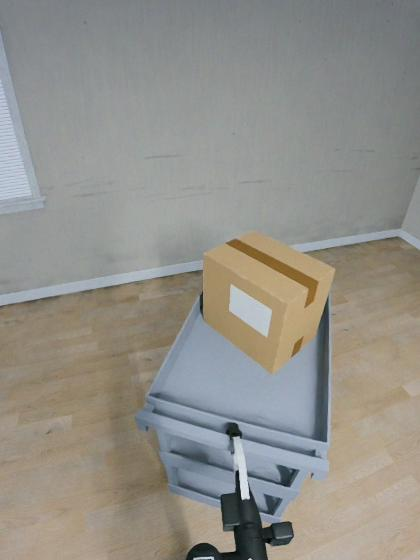

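Emit:
move(blocking=false, cameras=[], r2={"base": {"rotate_rad": 0.9}, "joints": {"wrist_yaw_rad": -0.9}, "speeds": {"wrist_yaw_rad": 0.8}, "pace": "slow", "contact_limits": {"rotate_rad": 0.6}})

Emit:
wait(seconds=4, cameras=[])

Emit:
move(blocking=false, cameras=[], r2={"base": {"translate_m": -0.697, "strafe_m": -0.778}, "joints": {"wrist_yaw_rad": 0.0}, "speeds": {"wrist_yaw_rad": 0.09}, "pace": "slow", "contact_limits": {"translate_m": 0.6}})

Emit:
wait(seconds=6, cameras=[])

Emit:
wait(seconds=8, cameras=["r2_head_camera", "r1_head_right_camera"])

Scene clock: 2265.50 s.
move: r2 moving
r1.base_odometry: x=-1.825 y=+1.918 heading=+0.800
r1.turned_by_wheels: +0.000
r1.turned_by_imu: +0.000
r1.base_tilt: forward=-1.6 right=+1.3
r1.lidar_m: 1.90 2.60 1.56 1.53 1.71 2.77 2.16 2.12 1.53 0.25 4.13 1.37
r1.base_status: not commanded
r1.joint_positions: lift_m=+0.127 arm_m=+0.000 wrist_yaw_rad=+3.089 wrist_pitch_rad=+0.002 wrist_roll_rad=+0.000 gripper_m=+0.056
r1.joint_status: not commanded
r1.measured_speeds: translate_m=+0.000 strafe_m=+0.000 rotate_rad=+0.000 lift_m=+0.000 arm_m=+0.000 wrist_yaw_rad=+0.000 wrist_pitch_rad=+0.000 wrist_roll_rad=+0.000
r1.motor_effort: lift_m=+20(20) arm_m=-4(4) wheel_0=+4(4) wheel_1=-7(7) wheel_2=+8(8)
r1.servo_current: wrist_yaw_rad=46(59) wrist_pitch_rad=46(52) wrist_roll_rad=26(65) gripper_m=39(46)
r1.contact_limits: translate_m 0.9
r1.hand_pose: x=-0.1125 y=+0.1024 z=+0.3046 quat_wxyz=(+0.026, -0.001, +0.000, +1.000) (m; r1's base frame)
r1.wrist_depth_mm: 136 138 - - - - - / 112 138 - - - - - / 116 140 270 - - - - / 137 160 - - - - - / 1661 - - - - - - / 1205 1182 195 1205 191 1182 1160 / 831 759 741 167 750 778 820
r2.base_odometry: x=-0.486 y=-1.269 heading=-0.667
r2.turned_by_wheels: +0.125
r2.turned_by_imu: +0.122
r2.base_tilt: forward=-0.7 right=+0.1
r2.lidar_m: 0.41 2.30 2.86 2.75 2.77 2.72 2.46 2.51 3.10 1.66 0.42 0.38
r2.base_status: rotate_rad moving
r2.joint_positions: lift_m=+0.688 arm_m=+0.000 wrist_yaw_rad=-0.308 wrist_pitch_rad=+0.006 wrist_roll_rad=+1.569 gripper_m=-0.037
r2.joint_status: wrist_yaw_rad moving
r2.measured_speeds: translate_m=+0.001 strafe_m=+0.000 rotate_rad=+0.479 lift_m=+0.000 arm_m=+0.000 wrist_yaw_rad=-0.874 wrist_pitch_rad=+0.000 wrist_roll_rad=+0.000
r2.motor_effort: lift_m=+21(21) arm_m=+4(4) wheel_0=-5(7) wheel_1=-9(9) wheel_2=-7(7)
r2.servo_current: wrist_yaw_rad=85(299) wrist_pitch_rad=52(52) wrist_roll_rad=39(65) gripper_m=98(98)
r2.contact_limits: rotate_rad 0.6
r2.hand_pose: x=+0.4192 y=-0.1707 z=+0.8641 quat_wxyz=(+0.699, +0.699, -0.106, -0.111) (m; r2's base frame)
r2.wrist_depth_mm: - - - 151 208 1537 1160 / - - - 154 213 768 - / - - 480 157 216 809 - / - 484 466 162 222 831 - / - - 535 166 228 - - / - - 186 169 177 - - / - - - - - 1499 -
pictures: none
No camera images: "cameras" was empty.

Scene clock: 2267.17 s.
earlier move: r2 done
r1.base_odometry: x=-1.825 y=+1.918 heading=+0.800
r1.turned_by_wheels: +0.000
r1.turned_by_imu: +0.000
r1.base_tilt: forward=-1.6 right=+1.3
r1.lidar_m: 1.86 2.60 1.63 1.57 1.69 2.73 2.17 2.12 1.53 0.25 4.11 1.40
r1.base_status: not commanded
r1.joint_positions: lift_m=+0.127 arm_m=+0.000 wrist_yaw_rad=+3.089 wrist_pitch_rad=+0.002 wrist_roll_rad=+0.000 gripper_m=+0.056
r1.joint_status: not commanded
r1.measured_speeds: translate_m=+0.000 strafe_m=+0.000 rotate_rad=+0.000 lift_m=+0.000 arm_m=+0.000 wrist_yaw_rad=+0.000 wrist_pitch_rad=+0.000 wrist_roll_rad=+0.000
r1.motor_effort: lift_m=+20(20) arm_m=-4(4) wheel_0=+3(4) wheel_1=-6(7) wheel_2=+7(8)
r1.servo_current: wrist_yaw_rad=59(65) wrist_pitch_rad=46(52) wrist_roll_rad=46(65) gripper_m=39(46)
r1.contact_limits: translate_m 0.9
r1.hand_pose: x=-0.1125 y=+0.1024 z=+0.3046 quat_wxyz=(+0.026, -0.001, +0.000, +1.000) (m; r1's base frame)
r1.wrist_depth_mm: 136 138 - - - - - / 112 139 - - - - - / 116 139 271 - - - - / 137 159 - - - - - / 1661 - - - - - - / 1160 1205 194 1229 191 1138 1138 / 831 750 759 167 750 768 820
r2.base_odometry: x=-0.486 y=-1.269 heading=+0.107
r2.turned_by_wheels: +0.774
r2.turned_by_imu: +0.753
r2.base_tilt: forward=-0.7 right=+0.1
r2.lidar_m: 2.40 2.78 2.73 2.98 2.52 2.46 2.67 1.69 1.72 0.28 0.27 0.39
r2.base_status: done
r2.joint_positions: lift_m=+0.688 arm_m=+0.000 wrist_yaw_rad=-0.902 wrist_pitch_rad=+0.006 wrist_roll_rad=+1.569 gripper_m=-0.037
r2.joint_status: all done
r2.measured_speeds: translate_m=+0.000 strafe_m=+0.000 rotate_rad=+0.000 lift_m=+0.000 arm_m=+0.000 wrist_yaw_rad=+0.000 wrist_pitch_rad=+0.000 wrist_roll_rad=+0.000
r2.motor_effort: lift_m=+21(21) arm_m=+3(4) wheel_0=-3(13) wheel_1=-3(9) wheel_2=-6(13)
r2.servo_current: wrist_yaw_rad=46(299) wrist_pitch_rad=46(52) wrist_roll_rad=52(65) gripper_m=98(98)
r2.contact_limits: rotate_rad 0.6
r2.hand_pose: x=+0.2811 y=-0.2805 z=+0.8641 quat_wxyz=(+0.636, +0.637, -0.306, -0.310) (m; r2's base frame)
r2.wrist_depth_mm: - 433 433 105 162 - - / - 394 399 116 174 - - / - 500 466 123 187 - - / - - 585 133 202 - - / - - - 148 218 1863 - / - - 186 159 177 1464 492 / - - - - - 1499 1160
wait: 1.67 of 4 s (r2 has come to rest)
pictures: none
No camera images: "cameras" was empty.

Scene clock: 2267.67 s.
move: r2 moving
r1.base_odometry: x=-1.825 y=+1.918 heading=+0.800
r1.turned_by_wheels: +0.000
r1.turned_by_imu: +0.000
r1.base_tilt: forward=-1.6 right=+1.3
r1.lidar_m: 1.89 2.58 1.59 1.58 1.68 2.76 2.18 2.14 1.54 0.25 4.11 1.40
r1.base_status: not commanded
r1.joint_positions: lift_m=+0.127 arm_m=+0.000 wrist_yaw_rad=+3.089 wrist_pitch_rad=+0.002 wrist_roll_rad=+0.000 gripper_m=+0.056
r1.joint_status: not commanded
r1.measured_speeds: translate_m=+0.000 strafe_m=+0.000 rotate_rad=+0.000 lift_m=+0.000 arm_m=+0.000 wrist_yaw_rad=+0.000 wrist_pitch_rad=+0.000 wrist_roll_rad=+0.000
r1.motor_effort: lift_m=+20(20) arm_m=-4(4) wheel_0=+3(4) wheel_1=-7(7) wheel_2=+8(8)
r1.servo_current: wrist_yaw_rad=46(65) wrist_pitch_rad=39(46) wrist_roll_rad=52(59) gripper_m=39(46)
r1.contact_limits: translate_m 0.9
r1.hand_pose: x=-0.1125 y=+0.1024 z=+0.3046 quat_wxyz=(+0.026, -0.001, +0.000, +1.000) (m; r1's base frame)
r1.wrist_depth_mm: 137 138 - - - - - / 112 139 - - - - - / 116 140 270 - - - - / 137 159 - - - - - / 1661 - - - - - - / 1205 1205 195 1182 190 1182 1138 / 842 750 750 167 741 778 820
r2.base_odometry: x=-0.493 y=-1.279 heading=+0.108
r2.turned_by_wheels: +0.001
r2.turned_by_imu: +0.001
r2.base_tilt: forward=-0.7 right=+0.1
r2.lidar_m: 2.39 2.80 2.74 2.97 2.50 2.45 2.66 1.70 1.71 0.25 0.26 0.41
r2.base_status: translate_m moving; strafe_m moving
r2.joint_positions: lift_m=+0.688 arm_m=+0.000 wrist_yaw_rad=-0.864 wrist_pitch_rad=+0.006 wrist_roll_rad=+1.569 gripper_m=-0.037
r2.joint_status: wrist_yaw_rad moving
r2.measured_speeds: translate_m=-0.033 strafe_m=-0.037 rotate_rad=+0.003 lift_m=+0.000 arm_m=+0.000 wrist_yaw_rad=+0.096 wrist_pitch_rad=+0.000 wrist_roll_rad=+0.000
r2.motor_effort: lift_m=+21(21) arm_m=+4(4) wheel_0=+9(9) wheel_1=-8(9) wheel_2=+8(8)
r2.servo_current: wrist_yaw_rad=39(72) wrist_pitch_rad=46(52) wrist_roll_rad=46(52) gripper_m=98(104)
r2.contact_limits: translate_m 0.6
r2.hand_pose: x=+0.2917 y=-0.2761 z=+0.8641 quat_wxyz=(+0.642, +0.643, -0.294, -0.298) (m; r2's base frame)
r2.wrist_depth_mm: - 413 410 103 157 - - / - 384 392 109 169 - - / - 512 473 117 183 - - / - - 603 129 200 - - / - - - 144 216 1708 - / - - 186 158 178 1499 484 / - - - - - 1464 1182
pictures: none
No camera images: "cameras" was empty.

Scene clock: 2273.67 s.
earlier move: r2 moving
r1.base_odometry: x=-1.825 y=+1.918 heading=+0.800
r1.turned_by_wheels: +0.000
r1.turned_by_imu: +0.000
r1.base_tilt: forward=-1.6 right=+1.3
r1.lidar_m: 1.91 2.61 1.43 1.10 1.11 2.76 2.16 2.14 1.56 0.25 4.11 1.39
r1.base_status: not commanded
r1.joint_positions: lift_m=+0.127 arm_m=+0.000 wrist_yaw_rad=+3.089 wrist_pitch_rad=+0.002 wrist_roll_rad=+0.000 gripper_m=+0.056
r1.joint_status: not commanded
r1.measured_speeds: translate_m=+0.000 strafe_m=+0.000 rotate_rad=+0.000 lift_m=+0.000 arm_m=+0.000 wrist_yaw_rad=+0.000 wrist_pitch_rad=+0.000 wrist_roll_rad=+0.000
r1.motor_effort: lift_m=+20(20) arm_m=-4(4) wheel_0=+4(4) wheel_1=-7(7) wheel_2=+8(8)
r1.servo_current: wrist_yaw_rad=33(72) wrist_pitch_rad=46(52) wrist_roll_rad=52(78) gripper_m=46(52)
r1.contact_limits: translate_m 0.9
r1.hand_pose: x=-0.1125 y=+0.1024 z=+0.3046 quat_wxyz=(+0.026, -0.001, +0.000, +1.000) (m; r1's base frame)
r1.wrist_depth_mm: 136 138 - - - - - / 112 139 - - - - - / 116 139 270 - - - - / 137 159 - - - - - / 1661 - - - - - - / 1182 1182 195 1182 190 1182 1138 / 854 759 750 167 741 778 809
r2.base_odometry: x=-0.836 y=-1.757 heading=+0.108
r2.turned_by_wheels: +0.000
r2.turned_by_imu: +0.001
r2.base_tilt: forward=-0.7 right=+0.1
r2.lidar_m: 0.42 3.40 3.31 3.09 2.43 2.40 2.58 1.11 1.12 2.70 0.33 0.35
r2.base_status: translate_m moving; strafe_m moving
r2.joint_positions: lift_m=+0.688 arm_m=+0.000 wrist_yaw_rad=-0.322 wrist_pitch_rad=+0.006 wrist_roll_rad=+1.569 gripper_m=-0.037
r2.joint_status: wrist_yaw_rad moving
r2.measured_speeds: translate_m=-0.066 strafe_m=-0.074 rotate_rad=+0.001 lift_m=+0.000 arm_m=+0.000 wrist_yaw_rad=+0.084 wrist_pitch_rad=+0.000 wrist_roll_rad=+0.000
r2.motor_effort: lift_m=+21(21) arm_m=+4(4) wheel_0=+4(11) wheel_1=-6(9) wheel_2=+9(10)
r2.servo_current: wrist_yaw_rad=59(98) wrist_pitch_rad=46(52) wrist_roll_rad=52(65) gripper_m=91(104)
r2.contact_limits: translate_m 0.6
r2.hand_pose: x=+0.4168 y=-0.1742 z=+0.8641 quat_wxyz=(+0.698, +0.698, -0.111, -0.116) (m; r2's base frame)
r2.wrist_depth_mm: - 418 424 105 160 - - / - 394 399 115 173 - - / - 500 462 120 186 - - / - - 585 132 202 - - / - - - 144 220 1808 - / - - 187 162 178 1464 492 / - - - - - 1537 1182
wait: 6.00 s; no rest
pictures: none
No camera images: "cameras" was empty.

Scene clock: 2278.87 s.
earlier move: r2 done
r1.base_odometry: x=-1.825 y=+1.918 heading=+0.800
r1.turned_by_wheels: +0.000
r1.turned_by_imu: +0.000
r1.base_tilt: forward=-1.6 right=+1.2
r1.lidar_m: 1.91 2.59 1.04 0.65 0.67 2.78 2.18 2.11 1.55 0.25 4.10 1.39
r1.base_status: not commanded
r1.joint_positions: lift_m=+0.127 arm_m=+0.000 wrist_yaw_rad=+3.089 wrist_pitch_rad=+0.002 wrist_roll_rad=+0.000 gripper_m=+0.056
r1.joint_status: not commanded
r1.measured_speeds: translate_m=+0.000 strafe_m=+0.000 rotate_rad=+0.000 lift_m=+0.000 arm_m=+0.000 wrist_yaw_rad=+0.000 wrist_pitch_rad=+0.000 wrist_roll_rad=+0.000
r1.motor_effort: lift_m=+20(20) arm_m=-4(4) wheel_0=+4(4) wheel_1=-7(7) wheel_2=+8(8)
r1.servo_current: wrist_yaw_rad=52(72) wrist_pitch_rad=33(52) wrist_roll_rad=39(78) gripper_m=52(52)
r1.contact_limits: translate_m 0.9
r1.hand_pose: x=-0.1125 y=+0.1024 z=+0.3046 quat_wxyz=(+0.026, -0.001, +0.000, +1.000) (m; r1's base frame)
r1.wrist_depth_mm: 137 138 - - - - - / 113 139 - - - - - / 116 139 270 - - - - / 137 159 - - - - - / 1618 - - - - - - / 1182 1182 195 1205 191 1138 1118 / 831 759 759 167 741 768 809
r2.base_odometry: x=-1.095 y=-2.117 heading=+0.108
r2.turned_by_wheels: +0.000
r2.turned_by_imu: +0.000
r2.base_tilt: forward=-0.7 right=+0.1
r2.lidar_m: 0.41 0.47 3.76 3.07 2.41 2.36 2.51 0.66 0.69 2.17 2.44 0.40
r2.base_status: done
r2.joint_positions: lift_m=+0.688 arm_m=+0.000 wrist_yaw_rad=-0.001 wrist_pitch_rad=+0.006 wrist_roll_rad=+1.569 gripper_m=-0.037
r2.joint_status: all done
r2.measured_speeds: translate_m=+0.000 strafe_m=+0.000 rotate_rad=+0.000 lift_m=+0.000 arm_m=+0.000 wrist_yaw_rad=+0.000 wrist_pitch_rad=+0.000 wrist_roll_rad=+0.000
r2.motor_effort: lift_m=+21(21) arm_m=+4(4) wheel_0=+6(11) wheel_1=-3(9) wheel_2=+6(11)
r2.servo_current: wrist_yaw_rad=46(117) wrist_pitch_rad=46(52) wrist_roll_rad=46(65) gripper_m=85(104)
r2.contact_limits: translate_m 0.6
r2.hand_pose: x=+0.4592 y=-0.0878 z=+0.8641 quat_wxyz=(+0.708, +0.707, +0.002, -0.003) (m; r2's base frame)
r2.wrist_depth_mm: - - 564 131 187 - - / - - 484 138 196 - - / - 436 433 144 207 - - / - - 500 151 214 - - / - - 597 160 223 - - / - - 187 167 179 549 - / - - - - - 1576 473
wait: 5.20 of 8 s (r2 has come to rest)
pictures: r1_head_right_camera, r2_head_camera
Images, in order (width x height): r1_head_right_camera 420x672, r2_head_camera 420x560.

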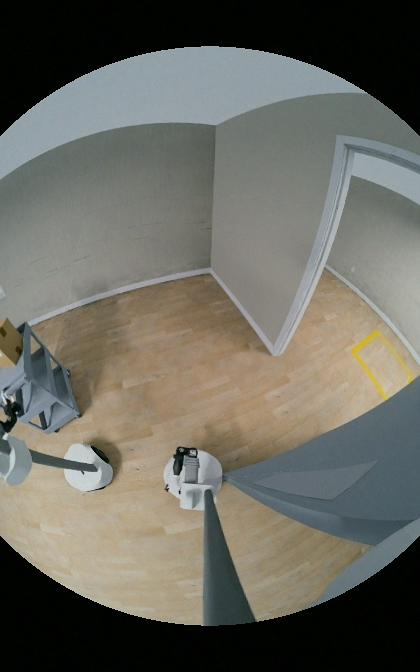

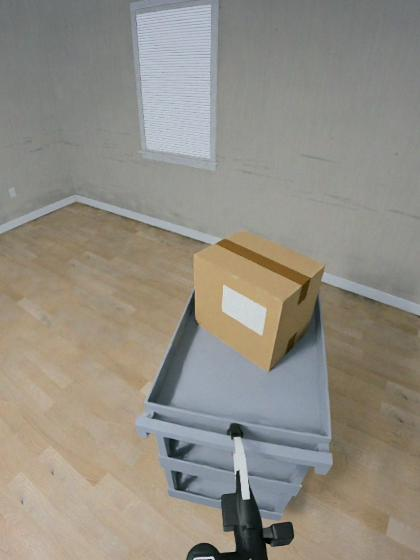

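Emit:
move(blocking=false, cameras=[], r2={"base": {"rotate_rad": 0.61}, "joints": {"wrist_yaw_rad": -0.61}, "speeds": {"wrist_yaw_rad": 0.7}, "pace": "slow", "contact_limits": {"rotate_rad": 0.6}})

Emit:
wait(seconds=4, cameras=[])

Emit:
move(blocking=false, cameras=[], r2={"base": {"translate_m": -0.317, "strafe_m": -0.356}, "joints": {"wrist_yaw_rad": -0.3}, "speeds": {"wrist_yaw_rad": 0.06}, "pace": "slow", "contact_limits": {"translate_m": 0.6}})

Emit:
wait(seconds=9, cameras=["r2_head_camera"])

Scene clock: 2330.40 s.
move: r2 moving
r1.base_odometry: x=-1.825 y=+1.918 heading=+0.800
r1.turned_by_wheels: +0.000
r1.turned_by_imu: +0.000
r1.base_tilt: forward=-1.6 right=+1.2
r1.lidar_m: 1.89 2.61 1.04 0.65 0.69 2.81 2.18 2.12 1.54 0.25 4.11 1.40
r1.base_status: not commanded
r1.joint_positions: lift_m=+0.127 arm_m=+0.000 wrist_yaw_rad=+3.089 wrist_pitch_rad=+0.002 wrist_roll_rad=+0.000 gripper_m=+0.056
r1.joint_status: not commanded
r1.measured_speeds: translate_m=+0.000 strafe_m=+0.000 rotate_rad=+0.000 lift_m=+0.000 arm_m=+0.000 wrist_yaw_rad=+0.000 wrist_pitch_rad=+0.000 wrist_roll_rad=+0.000
r1.motor_effort: lift_m=+20(20) arm_m=-4(4) wheel_0=+3(4) wheel_1=-7(7) wheel_2=+7(8)
r1.servo_current: wrist_yaw_rad=65(65) wrist_pitch_rad=33(52) wrist_roll_rad=33(59) gripper_m=39(46)
r1.contact_limits: translate_m 0.9
r1.hand_pose: x=-0.1125 y=+0.1024 z=+0.3046 quat_wxyz=(+0.026, -0.001, +0.000, +1.000) (m; r1's base frame)
r1.wrist_depth_mm: 137 138 - - - - - / 113 139 - - - - - / 116 139 271 - - - - / 137 159 - - - - - / 1661 - - - - - - / 1182 1229 195 1182 190 1138 1138 / 866 759 759 167 741 768 820
r2.base_odometry: x=-1.095 y=-2.117 heading=+0.232
r2.turned_by_wheels: +0.124
r2.turned_by_imu: +0.121
r2.base_tilt: forward=-0.6 right=+0.0
r2.lidar_m: 0.38 3.77 3.75 2.79 2.37 2.34 2.43 0.66 0.82 2.32 0.44 0.40
r2.base_status: rotate_rad moving
r2.joint_positions: lift_m=+0.688 arm_m=+0.000 wrist_yaw_rad=-0.277 wrist_pitch_rad=+0.006 wrist_roll_rad=+1.569 gripper_m=-0.037
r2.joint_status: wrist_yaw_rad moving
r2.measured_speeds: translate_m=+0.001 strafe_m=-0.001 rotate_rad=+0.484 lift_m=+0.000 arm_m=+0.000 wrist_yaw_rad=-0.736 wrist_pitch_rad=+0.000 wrist_roll_rad=+0.000
r2.motor_effort: lift_m=+21(21) arm_m=+4(4) wheel_0=-7(9) wheel_1=-7(8) wheel_2=-9(9)
r2.servo_current: wrist_yaw_rad=117(195) wrist_pitch_rad=39(52) wrist_roll_rad=39(59) gripper_m=91(98)
r2.contact_limits: rotate_rad 0.6
r2.hand_pose: x=+0.4244 y=-0.1629 z=+0.8641 quat_wxyz=(+0.701, +0.700, -0.095, -0.100) (m; r2's base frame)
r2.wrist_depth_mm: - - - 158 216 1661 1160 / - - - 160 219 750 - / - - 500 163 221 820 - / - 480 462 165 225 831 - / - - 517 168 228 842 - / - - 186 169 178 - - / - - - - 236 1537 -
pictures: none
No camera images: "cameras" was empty.

Scene clock: 2331.83 s.
earlier move: r2 done
r1.base_odometry: x=-1.825 y=+1.918 heading=+0.800
r1.turned_by_wheels: +0.000
r1.turned_by_imu: +0.000
r1.base_tilt: forward=-1.6 right=+1.3
r1.lidar_m: 1.91 2.60 1.18 0.63 0.67 2.77 2.17 2.11 1.52 0.25 4.11 1.40
r1.base_status: not commanded
r1.joint_positions: lift_m=+0.127 arm_m=+0.000 wrist_yaw_rad=+3.089 wrist_pitch_rad=+0.002 wrist_roll_rad=+0.000 gripper_m=+0.056
r1.joint_status: not commanded
r1.measured_speeds: translate_m=+0.000 strafe_m=+0.000 rotate_rad=+0.000 lift_m=+0.000 arm_m=+0.000 wrist_yaw_rad=+0.000 wrist_pitch_rad=+0.000 wrist_roll_rad=+0.000
r1.motor_effort: lift_m=+20(20) arm_m=-4(4) wheel_0=+3(4) wheel_1=-7(7) wheel_2=+8(8)
r1.servo_current: wrist_yaw_rad=39(72) wrist_pitch_rad=46(52) wrist_roll_rad=65(65) gripper_m=39(46)
r1.contact_limits: translate_m 0.9
r1.hand_pose: x=-0.1125 y=+0.1024 z=+0.3046 quat_wxyz=(+0.026, -0.001, +0.000, +1.000) (m; r1's base frame)
r1.wrist_depth_mm: 136 138 - - - - - / 112 139 - - - - - / 116 140 270 - - - - / 136 159 - - - - - / 1661 - - - - - - / 1182 1182 194 1182 190 1160 1138 / 854 759 759 167 759 778 820
r2.base_odometry: x=-1.095 y=-2.117 heading=+0.717
r2.turned_by_wheels: +0.485
r2.turned_by_imu: +0.472
r2.base_tilt: forward=-0.7 right=+0.1
r2.lidar_m: 0.47 3.77 2.90 2.38 2.36 2.53 0.67 0.77 2.28 2.41 0.29 0.39
r2.base_status: done
r2.joint_positions: lift_m=+0.688 arm_m=+0.000 wrist_yaw_rad=-0.613 wrist_pitch_rad=+0.006 wrist_roll_rad=+1.569 gripper_m=-0.037
r2.joint_status: all done
r2.measured_speeds: translate_m=+0.000 strafe_m=+0.000 rotate_rad=+0.000 lift_m=+0.000 arm_m=+0.000 wrist_yaw_rad=+0.000 wrist_pitch_rad=+0.000 wrist_roll_rad=+0.000
r2.motor_effort: lift_m=+21(21) arm_m=-4(4) wheel_0=-1(14) wheel_1=-4(9) wheel_2=-6(12)
r2.servo_current: wrist_yaw_rad=33(195) wrist_pitch_rad=52(52) wrist_roll_rad=59(65) gripper_m=98(98)
r2.contact_limits: rotate_rad 0.6
r2.hand_pose: x=+0.3566 y=-0.2373 z=+0.8641 quat_wxyz=(+0.674, +0.674, -0.211, -0.216) (m; r2's base frame)
r2.wrist_depth_mm: - 504 484 121 176 - - / - 427 415 126 186 - - / - 459 445 134 196 - - / - - 539 144 208 - - / - - - 154 221 - - / - - 186 165 179 1537 496 / - - - - - 1576 459
wait: 1.43 of 4 s (r2 has come to rest)
pictures: none
No camera images: "cameras" was empty.

Scene clock: 2332.33 s.
move: r2 moving
r1.base_odometry: x=-1.825 y=+1.918 heading=+0.800
r1.turned_by_wheels: +0.000
r1.turned_by_imu: +0.000
r1.base_tilt: forward=-1.6 right=+1.3
r1.lidar_m: 1.90 2.61 1.15 0.63 0.69 2.76 2.18 2.10 1.53 0.25 4.11 1.41
r1.base_status: not commanded
r1.joint_positions: lift_m=+0.127 arm_m=+0.000 wrist_yaw_rad=+3.089 wrist_pitch_rad=+0.002 wrist_roll_rad=+0.000 gripper_m=+0.056
r1.joint_status: not commanded
r1.measured_speeds: translate_m=+0.000 strafe_m=+0.000 rotate_rad=+0.000 lift_m=+0.000 arm_m=+0.000 wrist_yaw_rad=+0.000 wrist_pitch_rad=+0.000 wrist_roll_rad=+0.000
r1.motor_effort: lift_m=+20(20) arm_m=-4(4) wheel_0=+4(4) wheel_1=-7(7) wheel_2=+8(8)
r1.servo_current: wrist_yaw_rad=52(65) wrist_pitch_rad=39(46) wrist_roll_rad=52(65) gripper_m=46(46)
r1.contact_limits: translate_m 0.9
r1.hand_pose: x=-0.1125 y=+0.1024 z=+0.3046 quat_wxyz=(+0.026, -0.001, +0.000, +1.000) (m; r1's base frame)
r1.wrist_depth_mm: 136 138 - - - - - / 113 139 - - - - - / 116 140 271 - - - - / 137 159 - - - - - / 1708 - - - - - - / 1182 1182 194 1229 191 1182 1138 / 842 750 750 167 741 778 809
r2.base_odometry: x=-1.095 y=-2.130 heading=+0.718
r2.turned_by_wheels: +0.001
r2.turned_by_imu: +0.001
r2.base_tilt: forward=-0.7 right=+0.1
r2.lidar_m: 0.46 3.75 2.90 2.38 2.37 2.53 0.66 0.74 2.29 2.41 0.31 0.38
r2.base_status: translate_m moving; strafe_m moving
r2.joint_positions: lift_m=+0.688 arm_m=+0.000 wrist_yaw_rad=-0.587 wrist_pitch_rad=+0.006 wrist_roll_rad=+1.569 gripper_m=-0.037
r2.joint_status: wrist_yaw_rad moving
r2.measured_speeds: translate_m=-0.033 strafe_m=-0.038 rotate_rad=-0.001 lift_m=+0.000 arm_m=+0.000 wrist_yaw_rad=+0.067 wrist_pitch_rad=+0.000 wrist_roll_rad=+0.000
r2.motor_effort: lift_m=+21(21) arm_m=-3(4) wheel_0=+9(11) wheel_1=-8(9) wheel_2=+8(8)
r2.servo_current: wrist_yaw_rad=0(65) wrist_pitch_rad=52(52) wrist_roll_rad=39(59) gripper_m=98(98)
r2.contact_limits: translate_m 0.6
r2.hand_pose: x=+0.3627 y=-0.2325 z=+0.8641 quat_wxyz=(+0.677, +0.677, -0.202, -0.207) (m; r2's base frame)
r2.wrist_depth_mm: - 484 466 117 172 - - / - 404 410 125 182 - - / - 466 449 131 193 - - / - - 549 140 206 - - / - - - 152 221 - - / - - 186 164 178 1618 504 / - - - - - 1576 452
pictures: none
No camera images: "cameras" was empty.

Scene clock: 2337.87 s.
earlier move: r2 done
r1.base_odometry: x=-1.825 y=+1.918 heading=+0.800
r1.turned_by_wheels: +0.000
r1.turned_by_imu: +0.000
r1.base_tilt: forward=-1.6 right=+1.3
r1.lidar_m: 1.87 2.60 0.39 0.44 4.59 2.75 2.17 2.12 1.53 0.25 4.09 1.36
r1.base_status: not commanded
r1.joint_positions: lift_m=+0.127 arm_m=+0.000 wrist_yaw_rad=+3.089 wrist_pitch_rad=+0.002 wrist_roll_rad=+0.000 gripper_m=+0.056
r1.joint_status: not commanded
r1.measured_speeds: translate_m=+0.000 strafe_m=+0.000 rotate_rad=+0.000 lift_m=+0.000 arm_m=+0.000 wrist_yaw_rad=+0.000 wrist_pitch_rad=+0.000 wrist_roll_rad=+0.000
r1.motor_effort: lift_m=+20(20) arm_m=-4(4) wheel_0=+4(4) wheel_1=-6(7) wheel_2=+8(8)
r1.servo_current: wrist_yaw_rad=46(72) wrist_pitch_rad=39(46) wrist_roll_rad=59(65) gripper_m=46(52)
r1.contact_limits: translate_m 0.9
r1.hand_pose: x=-0.1125 y=+0.1024 z=+0.3046 quat_wxyz=(+0.026, -0.001, +0.000, +1.000) (m; r1's base frame)
r1.wrist_depth_mm: 137 138 - - - - - / 112 139 - - - - - / 116 139 270 - - - - / 137 159 - - - - - / 1756 - - - - - - / 1205 1182 195 1205 191 1182 1182 / 854 759 750 167 750 768 820
r2.base_odometry: x=-1.100 y=-2.593 heading=+0.717
r2.turned_by_wheels: +0.000
r2.turned_by_imu: +0.001
r2.base_tilt: forward=-0.6 right=+0.1
r2.lidar_m: 0.39 4.19 3.17 2.62 0.62 0.42 0.50 1.64 1.84 2.20 0.43 0.37
r2.base_status: done
r2.joint_positions: lift_m=+0.688 arm_m=+0.000 wrist_yaw_rad=-0.300 wrist_pitch_rad=+0.006 wrist_roll_rad=+1.569 gripper_m=-0.037
r2.joint_status: all done
r2.measured_speeds: translate_m=+0.000 strafe_m=+0.000 rotate_rad=+0.000 lift_m=+0.000 arm_m=+0.000 wrist_yaw_rad=+0.000 wrist_pitch_rad=+0.000 wrist_roll_rad=+0.000
r2.motor_effort: lift_m=+21(21) arm_m=-4(4) wheel_0=+5(13) wheel_1=-4(9) wheel_2=+7(12)
r2.servo_current: wrist_yaw_rad=46(111) wrist_pitch_rad=46(59) wrist_roll_rad=46(59) gripper_m=91(104)
r2.contact_limits: translate_m 0.6
r2.hand_pose: x=+0.4206 y=-0.1687 z=+0.8641 quat_wxyz=(+0.699, +0.699, -0.103, -0.108) (m; r2's base frame)
r2.wrist_depth_mm: - - - 154 212 1537 1138 / - - - 157 216 768 - / - - 473 160 220 809 - / - 488 466 163 224 831 - / - - 530 167 227 - - / - - 187 169 178 - - / - - - - 236 1537 -
wait: 5.53 of 9 s (r2 has come to rest)
pictures: r2_head_camera
Images, in order (width x height): r2_head_camera 420x560.

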